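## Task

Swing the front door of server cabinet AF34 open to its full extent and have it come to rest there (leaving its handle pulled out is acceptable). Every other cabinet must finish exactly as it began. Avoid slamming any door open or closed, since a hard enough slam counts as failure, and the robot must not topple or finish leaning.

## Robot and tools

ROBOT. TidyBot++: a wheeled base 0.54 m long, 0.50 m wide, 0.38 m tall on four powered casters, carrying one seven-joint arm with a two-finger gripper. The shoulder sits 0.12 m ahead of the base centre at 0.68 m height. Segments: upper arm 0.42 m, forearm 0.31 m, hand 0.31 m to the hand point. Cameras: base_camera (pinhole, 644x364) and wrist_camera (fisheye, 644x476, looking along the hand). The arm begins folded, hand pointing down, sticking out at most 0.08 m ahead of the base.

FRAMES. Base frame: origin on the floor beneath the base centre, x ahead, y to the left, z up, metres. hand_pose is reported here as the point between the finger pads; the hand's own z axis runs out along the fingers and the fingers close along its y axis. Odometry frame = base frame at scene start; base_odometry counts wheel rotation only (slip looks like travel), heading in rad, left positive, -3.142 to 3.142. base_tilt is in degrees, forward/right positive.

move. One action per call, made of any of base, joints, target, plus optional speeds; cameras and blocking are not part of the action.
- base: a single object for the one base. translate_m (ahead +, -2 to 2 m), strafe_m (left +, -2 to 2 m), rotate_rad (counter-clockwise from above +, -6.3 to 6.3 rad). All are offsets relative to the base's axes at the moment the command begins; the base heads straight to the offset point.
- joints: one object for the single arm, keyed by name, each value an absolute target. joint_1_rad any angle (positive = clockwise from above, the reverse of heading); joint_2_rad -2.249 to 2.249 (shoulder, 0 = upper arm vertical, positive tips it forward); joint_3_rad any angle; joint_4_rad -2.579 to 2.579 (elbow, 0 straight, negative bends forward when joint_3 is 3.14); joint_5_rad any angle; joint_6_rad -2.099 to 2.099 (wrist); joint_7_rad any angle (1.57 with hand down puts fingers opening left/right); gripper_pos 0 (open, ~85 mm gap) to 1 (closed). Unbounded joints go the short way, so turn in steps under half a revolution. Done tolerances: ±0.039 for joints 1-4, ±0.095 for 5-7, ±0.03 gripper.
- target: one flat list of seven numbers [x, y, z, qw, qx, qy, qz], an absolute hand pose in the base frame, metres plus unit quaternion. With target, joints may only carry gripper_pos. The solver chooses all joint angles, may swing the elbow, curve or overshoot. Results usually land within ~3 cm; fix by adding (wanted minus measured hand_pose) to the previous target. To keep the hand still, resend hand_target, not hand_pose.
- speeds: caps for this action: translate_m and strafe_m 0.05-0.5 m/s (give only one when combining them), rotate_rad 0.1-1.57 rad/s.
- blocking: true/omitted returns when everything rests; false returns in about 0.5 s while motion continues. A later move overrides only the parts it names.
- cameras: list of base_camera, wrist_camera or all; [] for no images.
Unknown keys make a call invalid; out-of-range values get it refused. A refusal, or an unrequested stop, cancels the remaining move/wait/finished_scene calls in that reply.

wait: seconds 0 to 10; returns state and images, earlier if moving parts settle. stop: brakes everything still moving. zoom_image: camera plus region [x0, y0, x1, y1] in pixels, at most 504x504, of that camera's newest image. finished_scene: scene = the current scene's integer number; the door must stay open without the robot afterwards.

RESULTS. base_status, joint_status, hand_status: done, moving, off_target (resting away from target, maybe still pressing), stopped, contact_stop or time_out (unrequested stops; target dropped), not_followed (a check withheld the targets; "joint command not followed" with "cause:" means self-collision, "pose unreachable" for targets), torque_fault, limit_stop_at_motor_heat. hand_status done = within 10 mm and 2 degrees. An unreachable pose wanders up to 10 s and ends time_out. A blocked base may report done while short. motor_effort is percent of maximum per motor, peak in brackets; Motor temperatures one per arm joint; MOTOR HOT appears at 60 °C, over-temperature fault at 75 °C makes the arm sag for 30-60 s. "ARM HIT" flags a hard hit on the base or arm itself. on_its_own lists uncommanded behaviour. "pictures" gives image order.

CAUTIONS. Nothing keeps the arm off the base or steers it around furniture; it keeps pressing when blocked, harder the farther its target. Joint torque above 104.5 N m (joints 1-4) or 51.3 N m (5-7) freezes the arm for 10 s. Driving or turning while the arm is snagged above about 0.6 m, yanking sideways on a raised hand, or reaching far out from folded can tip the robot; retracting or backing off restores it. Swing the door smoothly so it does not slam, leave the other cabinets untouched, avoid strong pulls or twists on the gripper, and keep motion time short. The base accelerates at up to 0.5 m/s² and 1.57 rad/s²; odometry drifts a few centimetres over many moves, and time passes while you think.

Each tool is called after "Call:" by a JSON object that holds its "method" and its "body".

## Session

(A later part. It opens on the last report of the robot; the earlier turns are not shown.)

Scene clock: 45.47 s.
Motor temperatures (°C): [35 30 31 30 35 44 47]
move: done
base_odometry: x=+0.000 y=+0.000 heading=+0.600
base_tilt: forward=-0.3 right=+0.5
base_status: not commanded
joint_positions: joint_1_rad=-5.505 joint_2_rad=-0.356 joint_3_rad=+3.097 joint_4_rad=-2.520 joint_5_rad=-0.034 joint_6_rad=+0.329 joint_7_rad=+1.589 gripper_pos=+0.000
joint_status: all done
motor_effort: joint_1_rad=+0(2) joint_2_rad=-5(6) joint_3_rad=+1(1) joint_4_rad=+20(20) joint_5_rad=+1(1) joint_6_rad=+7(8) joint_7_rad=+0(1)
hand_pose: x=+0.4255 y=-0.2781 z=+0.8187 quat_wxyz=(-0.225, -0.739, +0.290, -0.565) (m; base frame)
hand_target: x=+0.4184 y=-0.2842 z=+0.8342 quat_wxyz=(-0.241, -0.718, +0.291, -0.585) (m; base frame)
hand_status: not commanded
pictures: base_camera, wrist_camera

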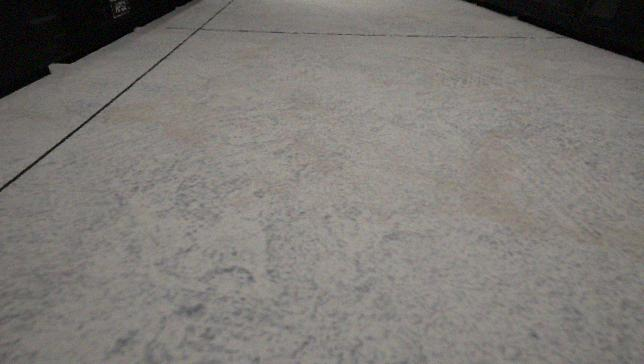

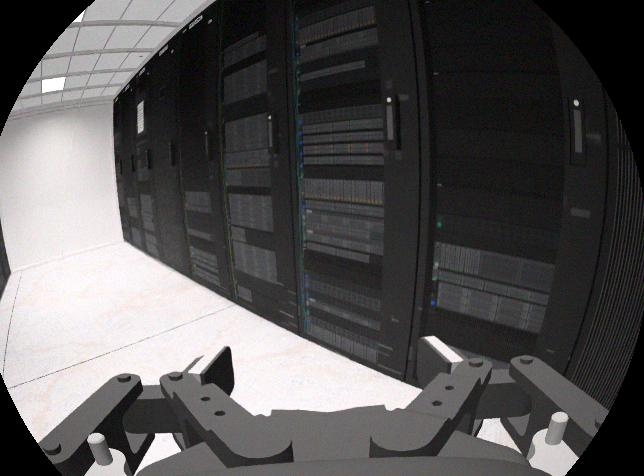

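Call:
{"method": "move", "body": {"base": {"translate_m": 1.0}, "joints": {"joint_1_rad": -1.2, "joint_6_rad": 0.1}}}

Call:
{"method": "move", "body": {"base": {"translate_m": 1.0}}}

Scene clock: 49.30 s.
Motor temperatures (°C): [35 30 31 30 35 44 47]
move: done
base_odometry: x=+0.826 y=+0.564 heading=+0.600
base_tilt: forward=-0.3 right=+0.5
base_status: done
joint_positions: joint_1_rad=-7.462 joint_2_rad=-0.364 joint_3_rad=+3.097 joint_4_rad=-2.522 joint_5_rad=-0.034 joint_6_rad=+0.173 joint_7_rad=+1.589 gripper_pos=+0.000
joint_status: all done
motor_effort: joint_1_rad=+0(1) joint_2_rad=-5(7) joint_3_rad=+0(1) joint_4_rad=+20(21) joint_5_rad=+0(1) joint_6_rad=+7(8) joint_7_rad=+0(1)
hand_pose: x=+0.2543 y=+0.3726 z=+0.7752 quat_wxyz=(+0.309, -0.688, -0.477, -0.451) (m; base frame)
hand_target: x=+0.2409 y=+0.3607 z=+0.7468 quat_wxyz=(+0.293, -0.702, -0.498, -0.417) (m; base frame)
hand_status: not commanded
pictures: base_camera, wrist_camera

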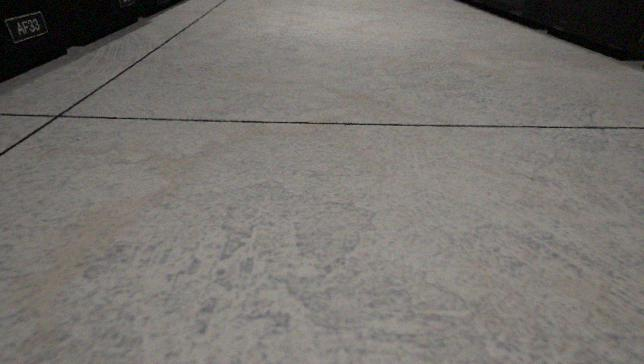

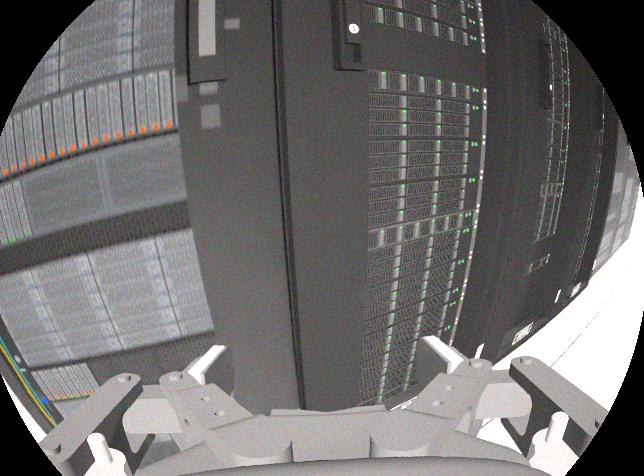

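Scene clock: 52.30 s.
Motor temperatures (°C): [35 30 31 30 35 44 47]
move: done
base_odometry: x=+1.651 y=+1.129 heading=+0.601
base_tilt: forward=-0.3 right=+0.5
base_status: done
joint_positions: joint_1_rad=-7.463 joint_2_rad=-0.364 joint_3_rad=+3.097 joint_4_rad=-2.522 joint_5_rad=-0.034 joint_6_rad=+0.171 joint_7_rad=+1.589 gripper_pos=+0.000
joint_status: not commanded
motor_effort: joint_1_rad=+0(1) joint_2_rad=-5(6) joint_3_rad=+0(2) joint_4_rad=+20(20) joint_5_rad=+0(1) joint_6_rad=+7(7) joint_7_rad=+0(1)
hand_pose: x=+0.2536 y=+0.3725 z=+0.7746 quat_wxyz=(+0.309, -0.688, -0.478, -0.450) (m; base frame)
hand_target: x=+0.2409 y=+0.3607 z=+0.7468 quat_wxyz=(+0.293, -0.702, -0.498, -0.417) (m; base frame)
hand_status: not commanded
pictures: base_camera, wrist_camera

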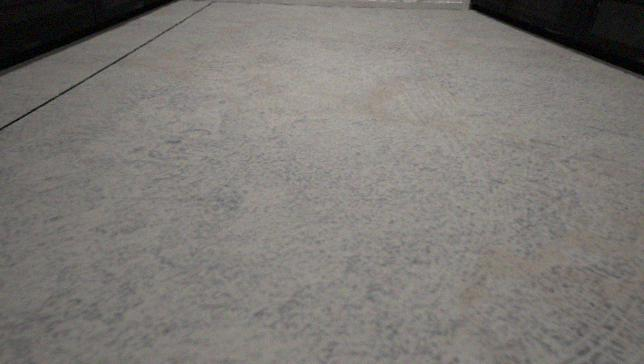

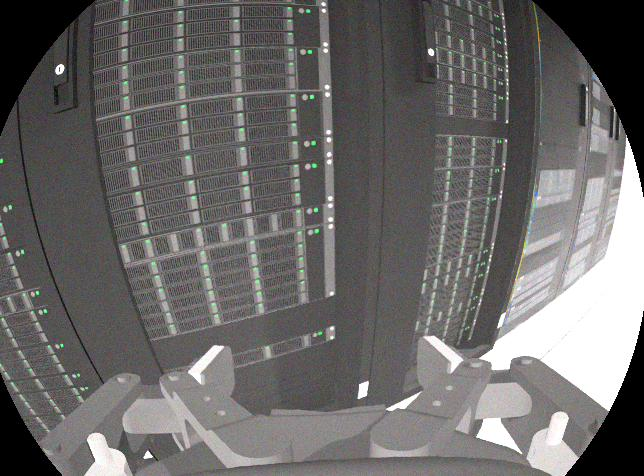

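Call:
{"method": "move", "body": {"base": {"translate_m": -0.4}, "joints": {"joint_1_rad": -1.57, "joint_6_rad": 0.1}}}

Scene clock: 55.87 s.
Motor temperatures (°C): [35 30 31 30 35 43 47]
move: done
base_odometry: x=+1.321 y=+0.903 heading=+0.601
base_tilt: forward=-0.4 right=+0.5
base_status: done
joint_positions: joint_1_rad=-7.835 joint_2_rad=-0.366 joint_3_rad=+3.097 joint_4_rad=-2.522 joint_5_rad=-0.034 joint_6_rad=+0.171 joint_7_rad=+1.589 gripper_pos=+0.000
joint_status: all done
motor_effort: joint_1_rad=+0(1) joint_2_rad=-4(6) joint_3_rad=+0(2) joint_4_rad=+20(20) joint_5_rad=+1(1) joint_6_rad=+6(7) joint_7_rad=+0(1)
hand_pose: x=+0.1092 y=+0.3957 z=+0.7749 quat_wxyz=(+0.387, -0.588, -0.597, -0.385) (m; base frame)
hand_target: x=+0.1022 y=+0.3804 z=+0.7468 quat_wxyz=(+0.364, -0.598, -0.618, -0.356) (m; base frame)
hand_status: not commanded
pictures: base_camera, wrist_camera

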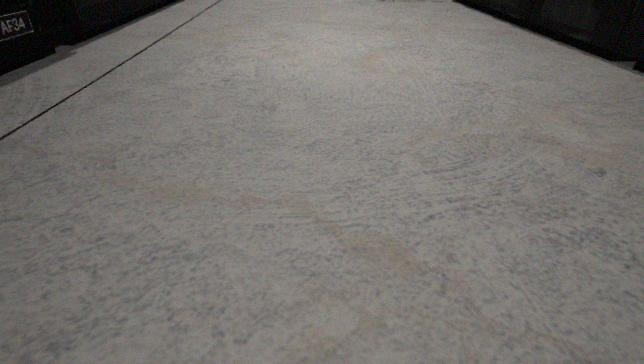

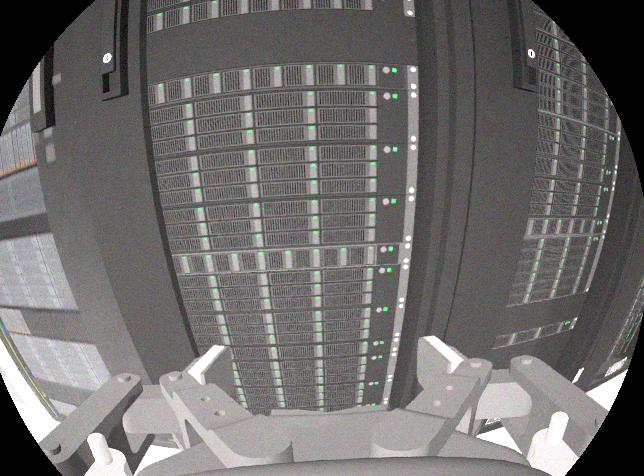

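Call:
{"method": "move", "body": {"base": {"translate_m": 1.0}, "joints": {"joint_1_rad": 0, "joint_6_rad": 0.5}}}

Call:
{"method": "move", "body": {"base": {"rotate_rad": 1.57}}}

Scene clock: 61.67 s.
Motor temperatures (°C): [35 30 31 30 35 44 47]
move: done
base_odometry: x=+2.146 y=+1.469 heading=+0.602
base_tilt: forward=-0.3 right=+0.4
base_status: done
joint_positions: joint_1_rad=-6.304 joint_2_rad=-0.365 joint_3_rad=+3.097 joint_4_rad=-2.523 joint_5_rad=-0.034 joint_6_rad=+0.428 joint_7_rad=+1.589 gripper_pos=+0.000
joint_status: all done
motor_effort: joint_1_rad=+0(2) joint_2_rad=-5(7) joint_3_rad=+0(3) joint_4_rad=+20(20) joint_5_rad=+0(1) joint_6_rad=+7(8) joint_7_rad=+0(1)
hand_pose: x=+0.5367 y=+0.0258 z=+0.8514 quat_wxyz=(+0.013, -0.761, -0.020, -0.649) (m; base frame)
hand_target: x=+0.5362 y=+0.0165 z=+0.8649 quat_wxyz=(+0.006, -0.742, -0.011, -0.670) (m; base frame)
hand_status: not commanded
pictures: base_camera, wrist_camera

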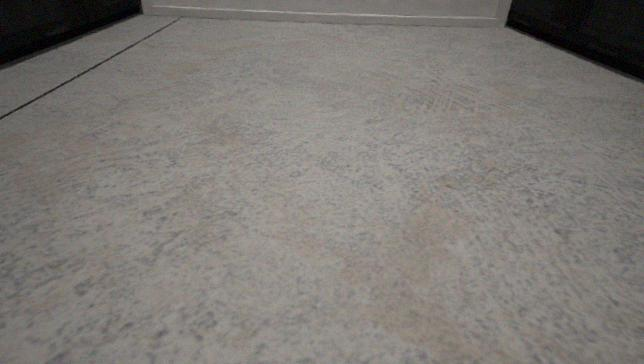

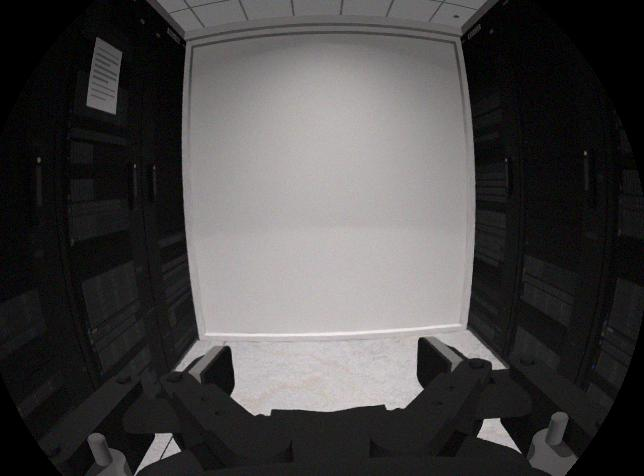

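Scene clock: 63.97 s.
Motor temperatures (°C): [35 30 31 30 35 44 47]
move: done
base_odometry: x=+2.146 y=+1.469 heading=+2.172
base_tilt: forward=-0.3 right=+0.5
base_status: done
joint_positions: joint_1_rad=-6.301 joint_2_rad=-0.365 joint_3_rad=+3.097 joint_4_rad=-2.523 joint_5_rad=-0.034 joint_6_rad=+0.430 joint_7_rad=+1.589 gripper_pos=+0.000
joint_status: not commanded
motor_effort: joint_1_rad=+0(1) joint_2_rad=-5(6) joint_3_rad=+1(2) joint_4_rad=+20(20) joint_5_rad=+0(1) joint_6_rad=+7(8) joint_7_rad=+0(1)
hand_pose: x=+0.5369 y=+0.0242 z=+0.8518 quat_wxyz=(+0.012, -0.760, -0.018, -0.649) (m; base frame)
hand_target: x=+0.5362 y=+0.0165 z=+0.8649 quat_wxyz=(+0.006, -0.742, -0.011, -0.670) (m; base frame)
hand_status: not commanded
pictures: base_camera, wrist_camera

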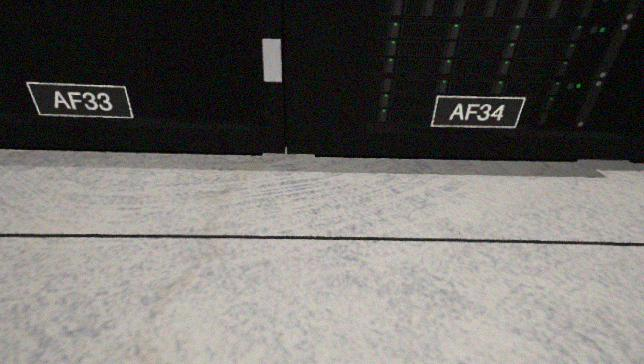

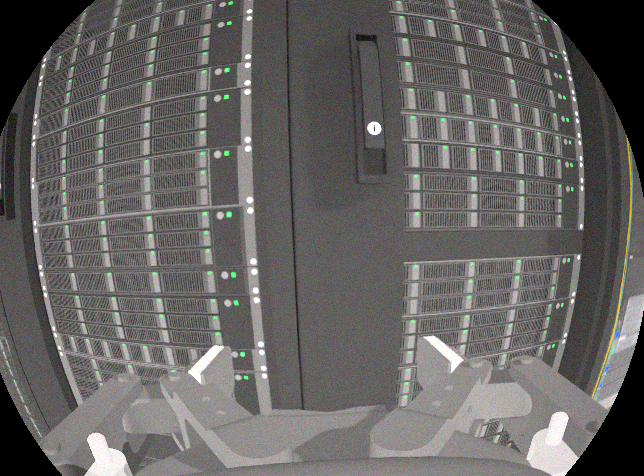

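Call:
{"method": "zoom_image", "body": {"camera": "wrist_camera", "region": [320, 10, 430, 200]}}

Call:
{"method": "move", "body": {"joints": {"joint_6_rad": 0.9}}}

Call:
{"method": "zoom_image", "body": {"camera": "wrist_camera", "region": [320, 130, 430, 330]}}

Scaled by 2.653.

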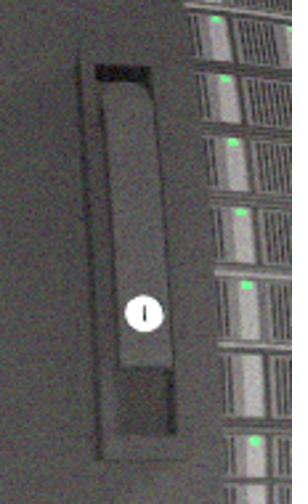

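Scene clock: 66.07 s.
Motor temperatures (°C): [35 30 31 30 35 44 47]
move: done
base_odometry: x=+2.146 y=+1.469 heading=+2.172
base_tilt: forward=-0.3 right=+0.5
base_status: not commanded
joint_positions: joint_1_rad=-6.301 joint_2_rad=-0.368 joint_3_rad=+3.097 joint_4_rad=-2.529 joint_5_rad=-0.034 joint_6_rad=+0.831 joint_7_rad=+1.589 gripper_pos=+0.000
joint_status: all done
motor_effort: joint_1_rad=+0(0) joint_2_rad=-5(7) joint_3_rad=+0(1) joint_4_rad=+20(22) joint_5_rad=+0(1) joint_6_rad=+7(9) joint_7_rad=+1(1)
hand_pose: x=+0.5301 y=+0.0224 z=+0.9730 quat_wxyz=(+0.012, -0.617, -0.013, -0.787) (m; base frame)
hand_target: x=+0.5240 y=+0.0147 z=+0.9880 quat_wxyz=(+0.005, -0.594, -0.007, -0.804) (m; base frame)
hand_status: not commanded
pictures: base_camera, wrist_camera

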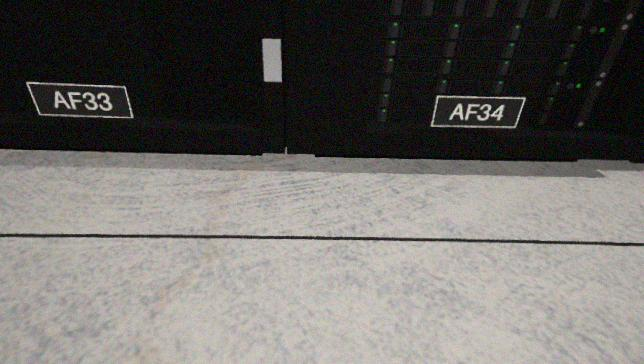

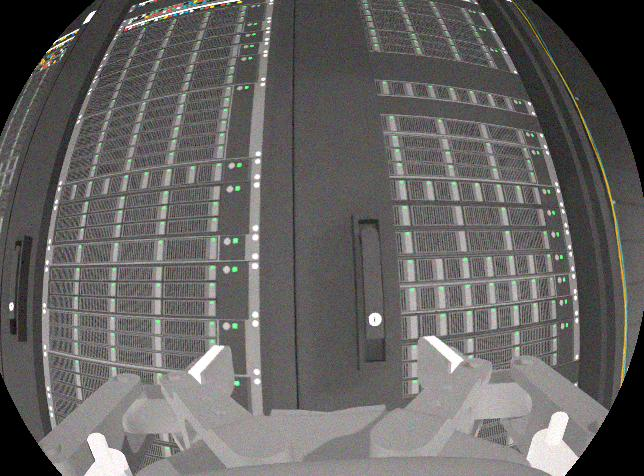

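Scaled by 2.520.

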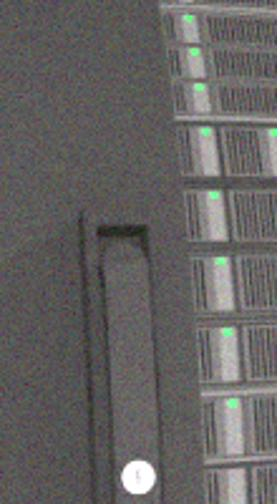

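Call:
{"method": "zoom_image", "body": {"camera": "wrist_camera", "region": [0, 220, 60, 350]}}

Call:
{"method": "move", "body": {"base": {"strafe_m": 0.3}, "joints": {"joint_1_rad": 0.6, "joint_6_rad": 0.7}}}

Call:
{"method": "zoom_image", "body": {"camera": "wrist_camera", "region": [250, 130, 500, 380]}}

Scaled by 3.877.

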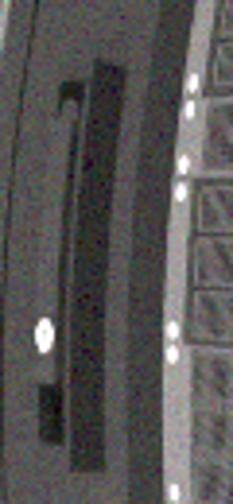

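Scene clock: 72.10 s.
Motor temperatures (°C): [35 30 31 30 35 44 47]
move: done
base_odometry: x=+1.898 y=+1.299 heading=+2.172
base_tilt: forward=-0.3 right=+0.4
base_status: done
joint_positions: joint_1_rad=-5.705 joint_2_rad=-0.368 joint_3_rad=+3.097 joint_4_rad=-2.529 joint_5_rad=-0.034 joint_6_rad=+0.772 joint_7_rad=+1.589 gripper_pos=+0.000
joint_status: all done
motor_effort: joint_1_rad=+0(2) joint_2_rad=-5(6) joint_3_rad=+0(2) joint_4_rad=+20(20) joint_5_rad=+0(1) joint_6_rad=+7(8) joint_7_rad=+0(0)
hand_pose: x=+0.4752 y=-0.2140 z=+0.9550 quat_wxyz=(-0.214, -0.616, +0.174, -0.738) (m; base frame)
hand_target: x=+0.4723 y=-0.2226 z=+0.9271 quat_wxyz=(-0.214, -0.644, +0.190, -0.710) (m; base frame)
hand_status: not commanded
pictures: base_camera, wrist_camera

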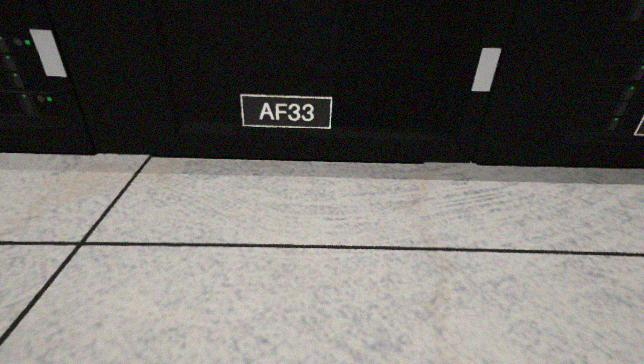

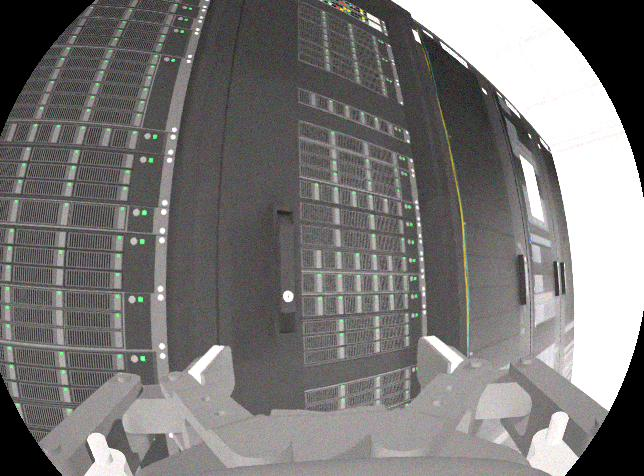

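Scaled by 2.016.

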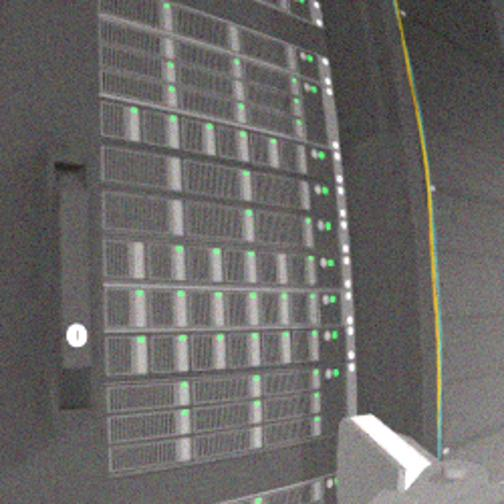

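Call:
{"method": "move", "body": {"base": {"strafe_m": -0.35}, "target": [0.64, 0.0, 0.92, 0, 0.7071, 0, 0.7071]}}

Call:
{"method": "zoom_image", "body": {"camera": "wrist_camera", "region": [220, 50, 420, 250]}}

Scene clock: 76.83 s.
Motor temperatures (°C): [35 30 31 30 35 44 47]
move: off_target
base_odometry: x=+2.187 y=+1.497 heading=+2.173
base_tilt: forward=-0.3 right=+0.5
base_status: done
joint_positions: joint_1_rad=-6.269 joint_2_rad=-0.129 joint_3_rad=+3.136 joint_4_rad=-2.314 joint_5_rad=-0.033 joint_6_rad=+0.682 joint_7_rad=+1.589 gripper_pos=+0.000
joint_status: not commanded
motor_effort: joint_1_rad=+0(2) joint_2_rad=-13(14) joint_3_rad=+0(3) joint_4_rad=+19(21) joint_5_rad=+0(2) joint_6_rad=+7(8) joint_7_rad=+0(1)
hand_pose: x=+0.6321 y=-0.0095 z=+0.9386 quat_wxyz=(-0.008, -0.683, +0.013, -0.730) (m; base frame)
hand_target: x=+0.6400 y=+0.0000 z=+0.9200 quat_wxyz=(+0.000, -0.707, +0.000, -0.707) (m; base frame)
hand_status: off_target (0.022 m and 4.2 deg from the pose sent, 0.272 m and 33.6 deg at the start)
pictures: base_camera, wrist_camera

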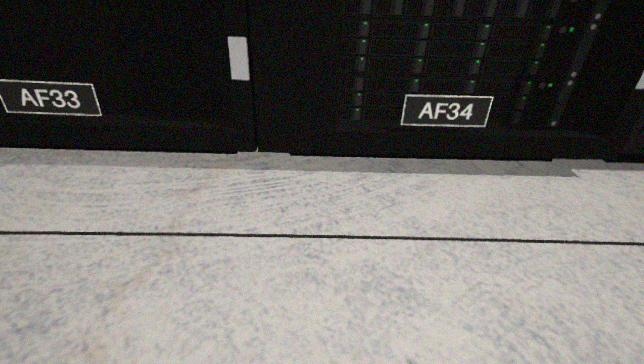

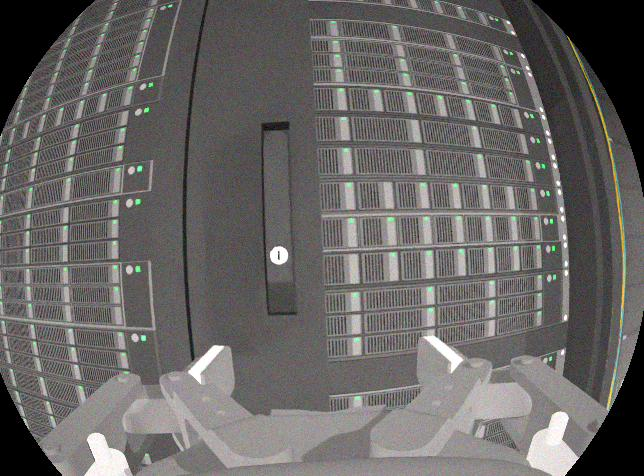

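Scaled by 2.520.

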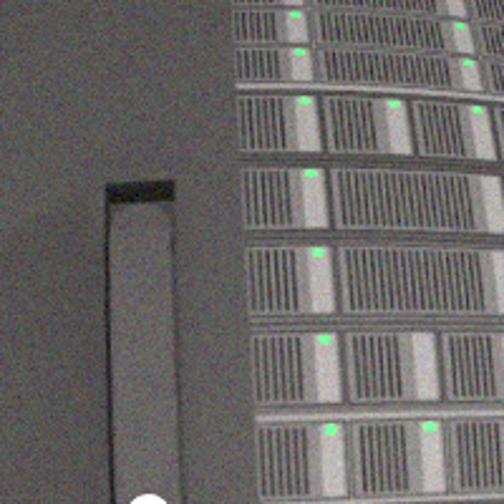

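Call:
{"method": "zoom_image", "body": {"camera": "wrist_camera", "region": [230, 220, 330, 330]}}

Call:
{"method": "zoom_image", "body": {"camera": "wrist_camera", "region": [230, 100, 330, 210]}}

Scaled by 4.582.

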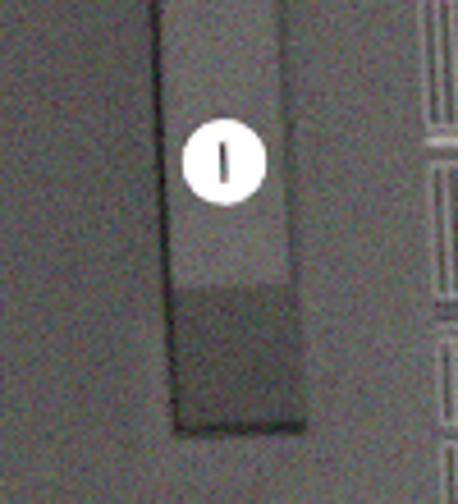

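Scaled by 4.582.

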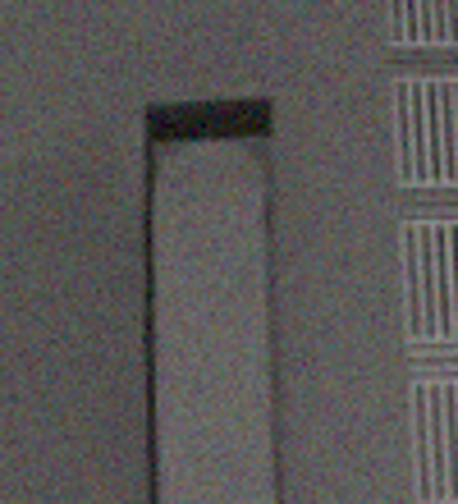

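Call:
{"method": "move", "body": {"base": {"strafe_m": -0.33, "translate_m": 0.08}, "joints": {"joint_1_rad": -0.5, "joint_2_rad": -0.36, "joint_3_rad": 3.12, "joint_4_rad": -2.53, "joint_5_rad": 0, "joint_6_rad": 0.55}}}

Call:
{"method": "zoom_image", "body": {"camera": "wrist_camera", "region": [200, 50, 450, 300]}}

Scene clock: 81.67 s.
Motor temperatures (°C): [35 30 31 30 35 44 47]
move: done
base_odometry: x=+2.414 y=+1.750 heading=+2.172
base_tilt: forward=-0.3 right=+0.5
base_status: done
joint_positions: joint_1_rad=-6.761 joint_2_rad=-0.354 joint_3_rad=+3.135 joint_4_rad=-2.511 joint_5_rad=-0.033 joint_6_rad=+0.623 joint_7_rad=+1.589 gripper_pos=+0.000
joint_status: all done
motor_effort: joint_1_rad=+0(2) joint_2_rad=-6(14) joint_3_rad=+0(2) joint_4_rad=+20(21) joint_5_rad=+1(1) joint_6_rad=+7(8) joint_7_rad=+0(1)
hand_pose: x=+0.4989 y=+0.1948 z=+0.9137 quat_wxyz=(+0.168, -0.676, -0.157, -0.700) (m; base frame)
hand_target: x=+0.4838 y=+0.2123 z=+0.8828 quat_wxyz=(+0.177, -0.700, -0.187, -0.666) (m; base frame)
hand_status: not commanded
pictures: base_camera, wrist_camera

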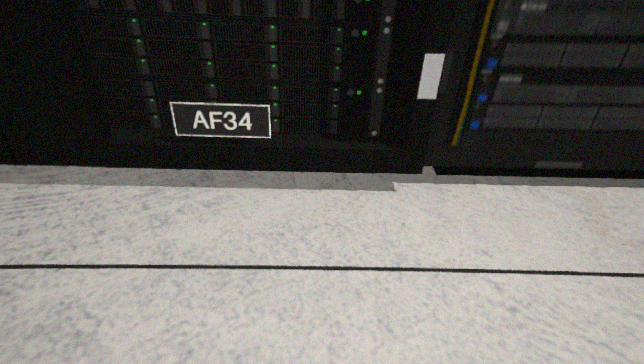

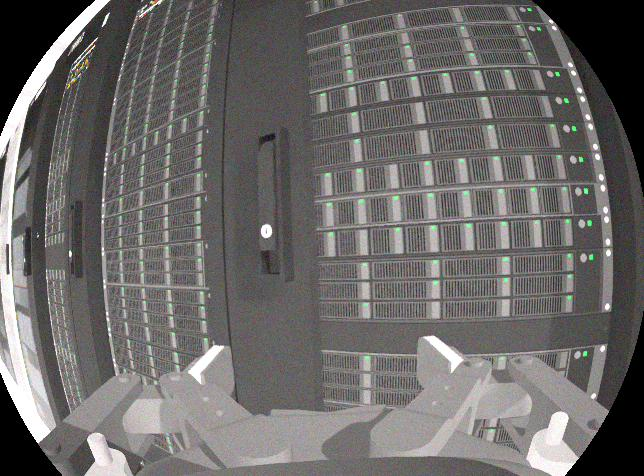

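Scaled by 2.016.

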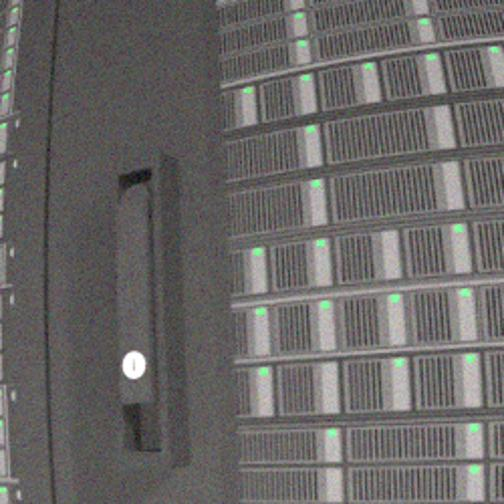

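Call:
{"method": "zoom_image", "body": {"camera": "wrist_camera", "region": [245, 210, 310, 290]}}

Scaled by 6.300.

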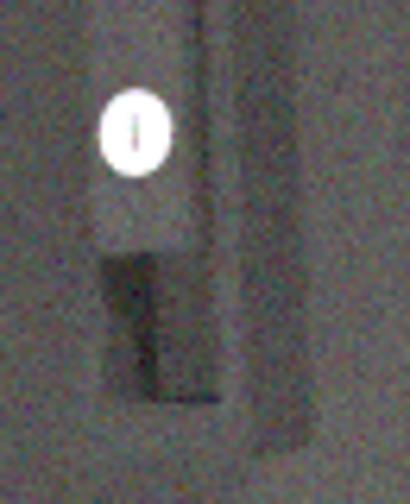

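Call:
{"method": "move", "body": {"base": {"strafe_m": 0.34, "translate_m": -0.06}, "joints": {"joint_1_rad": 0.0, "joint_2_rad": 0.3, "joint_3_rad": 3.14, "joint_4_rad": -2.5, "joint_5_rad": 0, "joint_6_rad": 2.03, "joint_7_rad": -1.55}}}

Call:
{"method": "zoom_image", "body": {"camera": "wrist_camera", "region": [220, 50, 420, 250]}}

Scene clock: 88.87 s.
Motor temperatures (°C): [35 30 31 30 35 44 47]
move: done
base_odometry: x=+2.167 y=+1.508 heading=+2.172
base_tilt: forward=-0.3 right=+0.5
base_status: done
joint_positions: joint_1_rad=-6.303 joint_2_rad=+0.286 joint_3_rad=+3.133 joint_4_rad=-2.512 joint_5_rad=-0.033 joint_6_rad=+1.957 joint_7_rad=-1.507 gripper_pos=+0.000
joint_status: all done
motor_effort: joint_1_rad=+0(2) joint_2_rad=-19(20) joint_3_rad=+0(4) joint_4_rad=+11(21) joint_5_rad=+1(2) joint_6_rad=+5(8) joint_7_rad=+0(2)
hand_pose: x=+0.5754 y=+0.0038 z=+0.9972 quat_wxyz=(+0.913, -0.006, +0.408, -0.028) (m; base frame)
hand_target: x=+0.5653 y=+0.0019 z=+1.0111 quat_wxyz=(+0.927, -0.004, +0.376, -0.009) (m; base frame)
hand_status: not commanded
pictures: base_camera, wrist_camera

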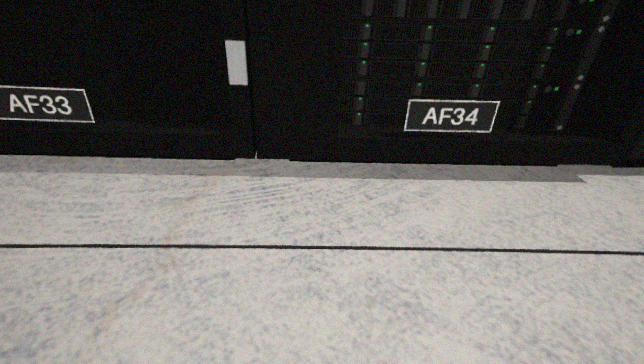

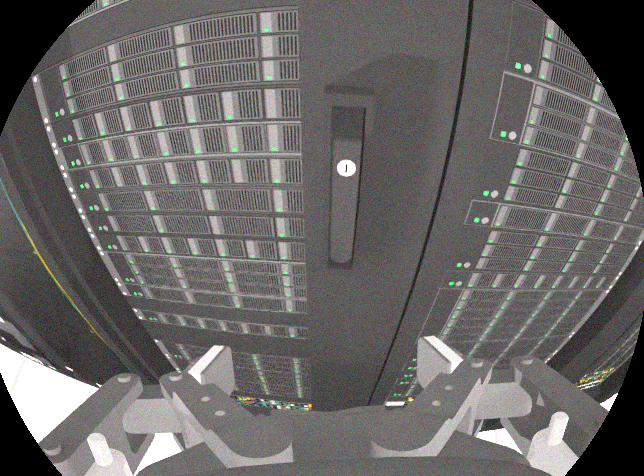

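Scaled by 2.520.

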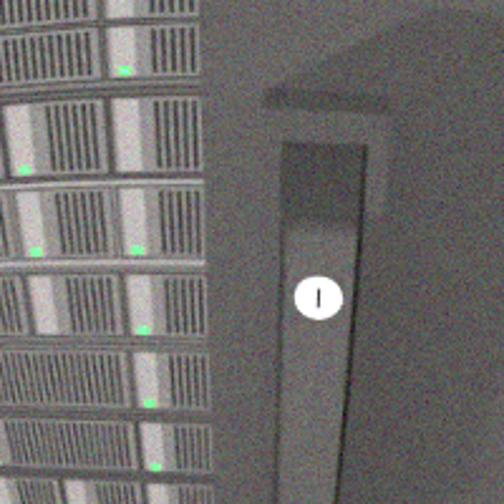

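Call:
{"method": "zoom_image", "body": {"camera": "wrist_camera", "region": [315, 80, 385, 180]}}

Scaled by 5.040.

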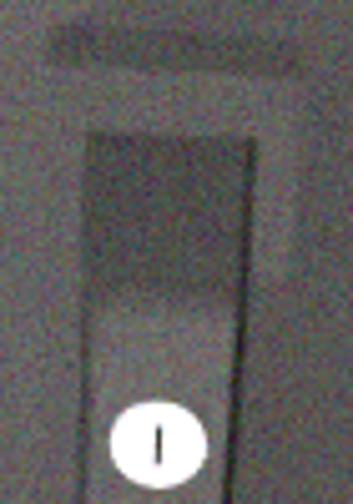

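Call:
{"method": "move", "body": {"joints": {"joint_7_rad": 0.02}}}

Scene clock: 95.00 s.
Motor temperatures (°C): [35 30 31 30 35 44 47]
move: done
base_odometry: x=+2.167 y=+1.508 heading=+2.172
base_tilt: forward=-0.3 right=+0.5
base_status: not commanded
joint_positions: joint_1_rad=-6.303 joint_2_rad=+0.286 joint_3_rad=+3.133 joint_4_rad=-2.512 joint_5_rad=-0.033 joint_6_rad=+1.960 joint_7_rad=-0.020 gripper_pos=+0.000
joint_status: all done
motor_effort: joint_1_rad=+0(0) joint_2_rad=-18(20) joint_3_rad=+0(1) joint_4_rad=+10(11) joint_5_rad=+1(1) joint_6_rad=+5(6) joint_7_rad=+0(1)
hand_pose: x=+0.5749 y=+0.0038 z=+0.9978 quat_wxyz=(+0.653, -0.280, +0.295, -0.639) (m; base frame)
hand_target: x=+0.5653 y=+0.0019 z=+1.0111 quat_wxyz=(+0.649, -0.268, +0.263, -0.661) (m; base frame)
hand_status: not commanded
pictures: base_camera, wrist_camera

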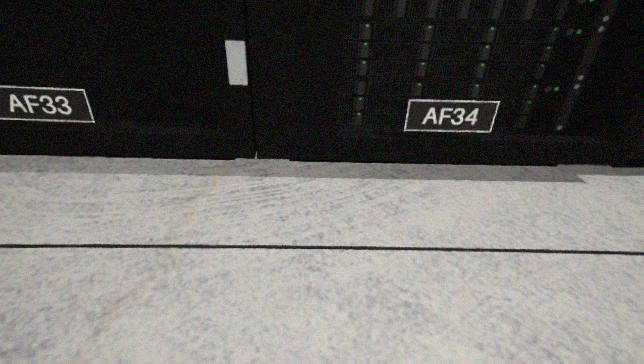

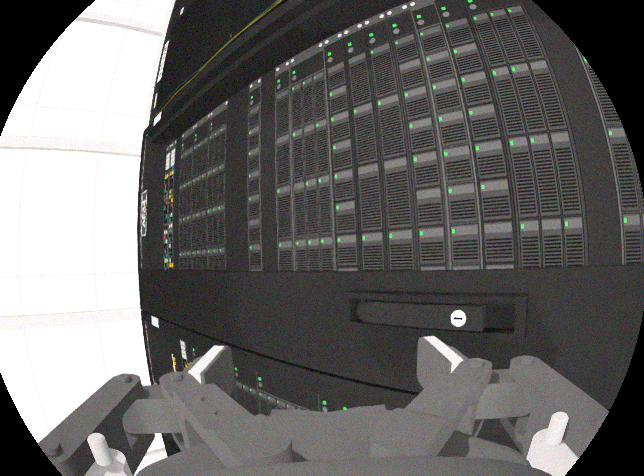

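Call:
{"method": "zoom_image", "body": {"camera": "wrist_camera", "region": [400, 270, 550, 370]}}

Scaled by 3.360.

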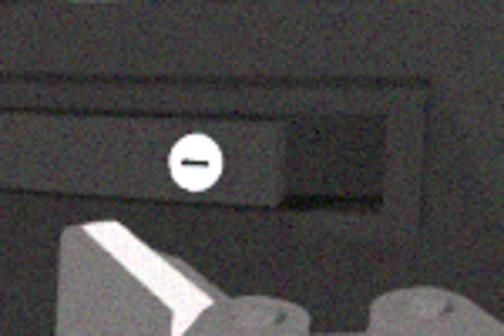

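Call:
{"method": "move", "body": {"base": {"translate_m": 0.09}, "speeds": {"translate_m": 0.15}}}

Call:
{"method": "zoom_image", "body": {"camera": "wrist_camera", "region": [350, 250, 600, 400]}}

Scene clock: 99.13 s.
Motor temperatures (°C): [35 30 31 30 35 44 47]
move: done
base_odometry: x=+2.116 y=+1.583 heading=+2.172
base_tilt: forward=-0.3 right=+0.4
base_status: done
joint_positions: joint_1_rad=-6.302 joint_2_rad=+0.293 joint_3_rad=+3.133 joint_4_rad=-2.511 joint_5_rad=-0.033 joint_6_rad=+1.963 joint_7_rad=-0.019 gripper_pos=+0.000
joint_status: not commanded
motor_effort: joint_1_rad=+0(1) joint_2_rad=-19(21) joint_3_rad=-1(1) joint_4_rad=+11(12) joint_5_rad=+1(1) joint_6_rad=+5(6) joint_7_rad=+0(1)
hand_pose: x=+0.5765 y=+0.0036 z=+0.9956 quat_wxyz=(+0.652, -0.281, +0.296, -0.638) (m; base frame)
hand_target: x=+0.5653 y=+0.0019 z=+1.0111 quat_wxyz=(+0.649, -0.268, +0.263, -0.661) (m; base frame)
hand_status: not commanded
pictures: base_camera, wrist_camera

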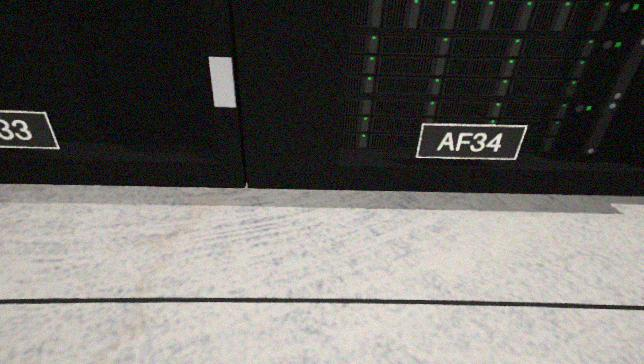

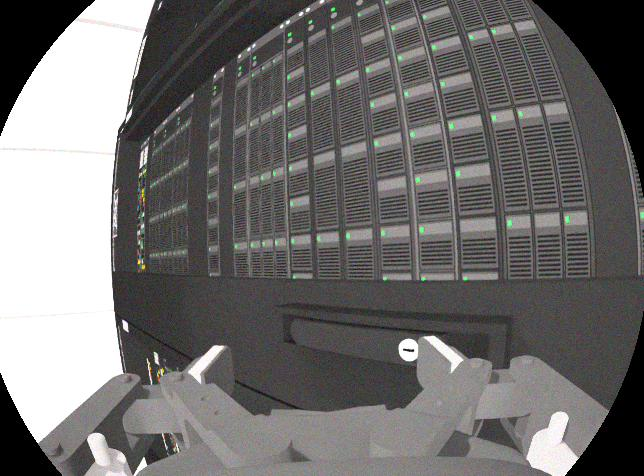

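Scaled by 2.016.

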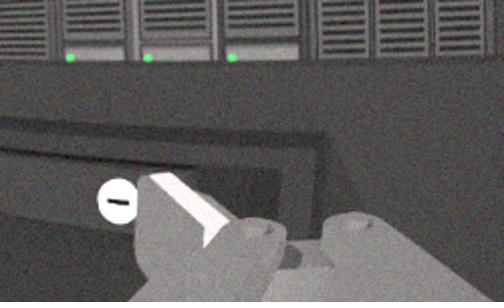

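Call:
{"method": "move", "body": {"base": {"translate_m": -0.035}, "speeds": {"translate_m": 0.15}, "joints": {"joint_2_rad": 0.39, "joint_6_rad": 2.095}}}

Call:
{"method": "zoom_image", "body": {"camera": "wrist_camera", "region": [350, 250, 600, 400]}}

Scene clock: 102.43 s.
Motor temperatures (°C): [35 30 31 30 35 44 47]
move: done
base_odometry: x=+2.136 y=+1.554 heading=+2.172
base_tilt: forward=-0.3 right=+0.5
base_status: done
joint_positions: joint_1_rad=-6.302 joint_2_rad=+0.374 joint_3_rad=+3.133 joint_4_rad=-2.510 joint_5_rad=-0.033 joint_6_rad=+2.025 joint_7_rad=-0.019 gripper_pos=+0.000
joint_status: all done
motor_effort: joint_1_rad=+0(1) joint_2_rad=-20(22) joint_3_rad=+0(1) joint_4_rad=+9(11) joint_5_rad=+0(1) joint_6_rad=+5(6) joint_7_rad=+0(1)
hand_pose: x=+0.5882 y=+0.0038 z=+0.9729 quat_wxyz=(+0.649, -0.287, +0.302, -0.637) (m; base frame)
hand_target: x=+0.5794 y=+0.0019 z=+0.9845 quat_wxyz=(+0.646, -0.276, +0.271, -0.658) (m; base frame)
hand_status: not commanded
pictures: base_camera, wrist_camera

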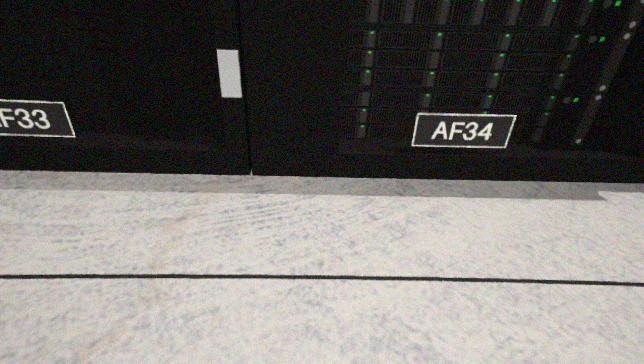

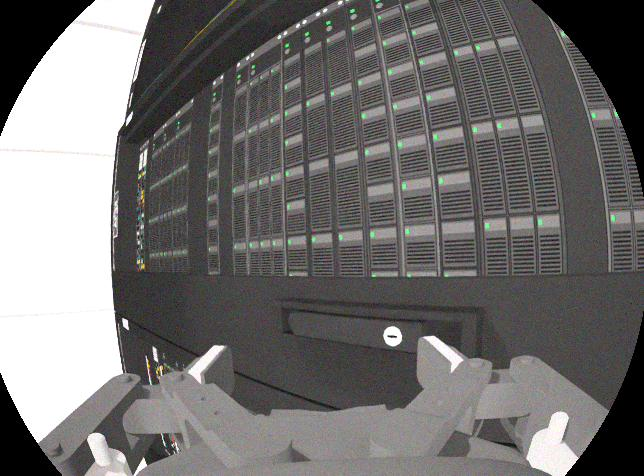

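Scaled by 2.016.

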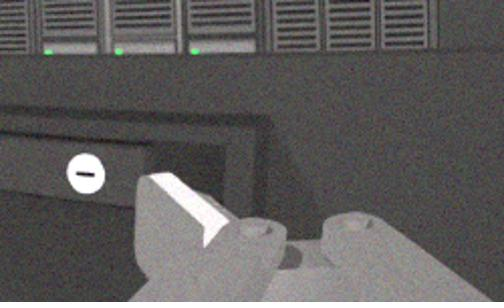

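Call:
{"method": "move", "body": {"base": {"translate_m": 0.018}, "speeds": {"translate_m": 0.1}, "joints": {"joint_2_rad": 0.405}}}

Call:
{"method": "zoom_image", "body": {"camera": "wrist_camera", "region": [350, 250, 600, 400]}}

Scene clock: 105.70 s.
Motor temperatures (°C): [35 30 31 30 35 44 47]
move: done
base_odometry: x=+2.126 y=+1.569 heading=+2.172
base_tilt: forward=-0.2 right=+0.4
base_status: done
joint_positions: joint_1_rad=-6.302 joint_2_rad=+0.395 joint_3_rad=+3.133 joint_4_rad=-2.508 joint_5_rad=-0.033 joint_6_rad=+2.029 joint_7_rad=-0.019 gripper_pos=+0.000
joint_status: all done
motor_effort: joint_1_rad=+0(1) joint_2_rad=-21(23) joint_3_rad=-1(1) joint_4_rad=+9(11) joint_5_rad=+0(1) joint_6_rad=+5(6) joint_7_rad=+0(1)
hand_pose: x=+0.5939 y=+0.0039 z=+0.9645 quat_wxyz=(+0.647, -0.292, +0.307, -0.634) (m; base frame)
hand_target: x=+0.5839 y=+0.0019 z=+0.9776 quat_wxyz=(+0.644, -0.281, +0.276, -0.656) (m; base frame)
hand_status: not commanded
pictures: base_camera, wrist_camera

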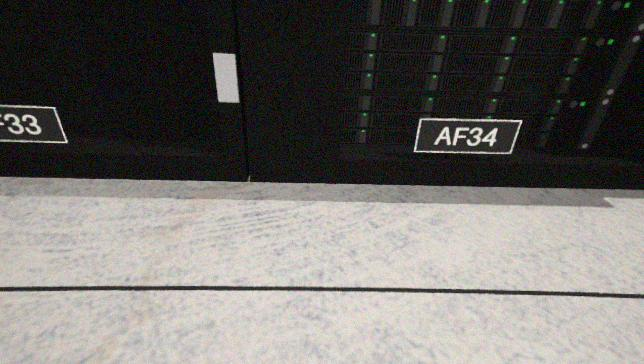

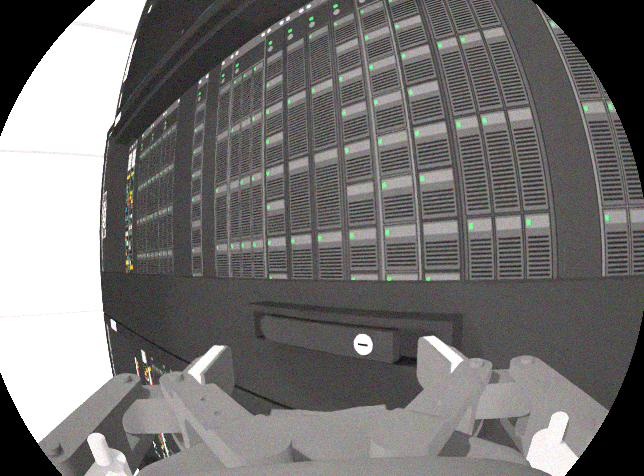

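Scaled by 2.016.

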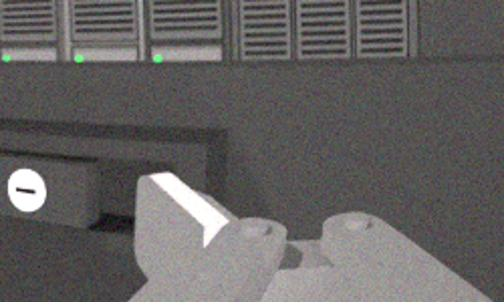

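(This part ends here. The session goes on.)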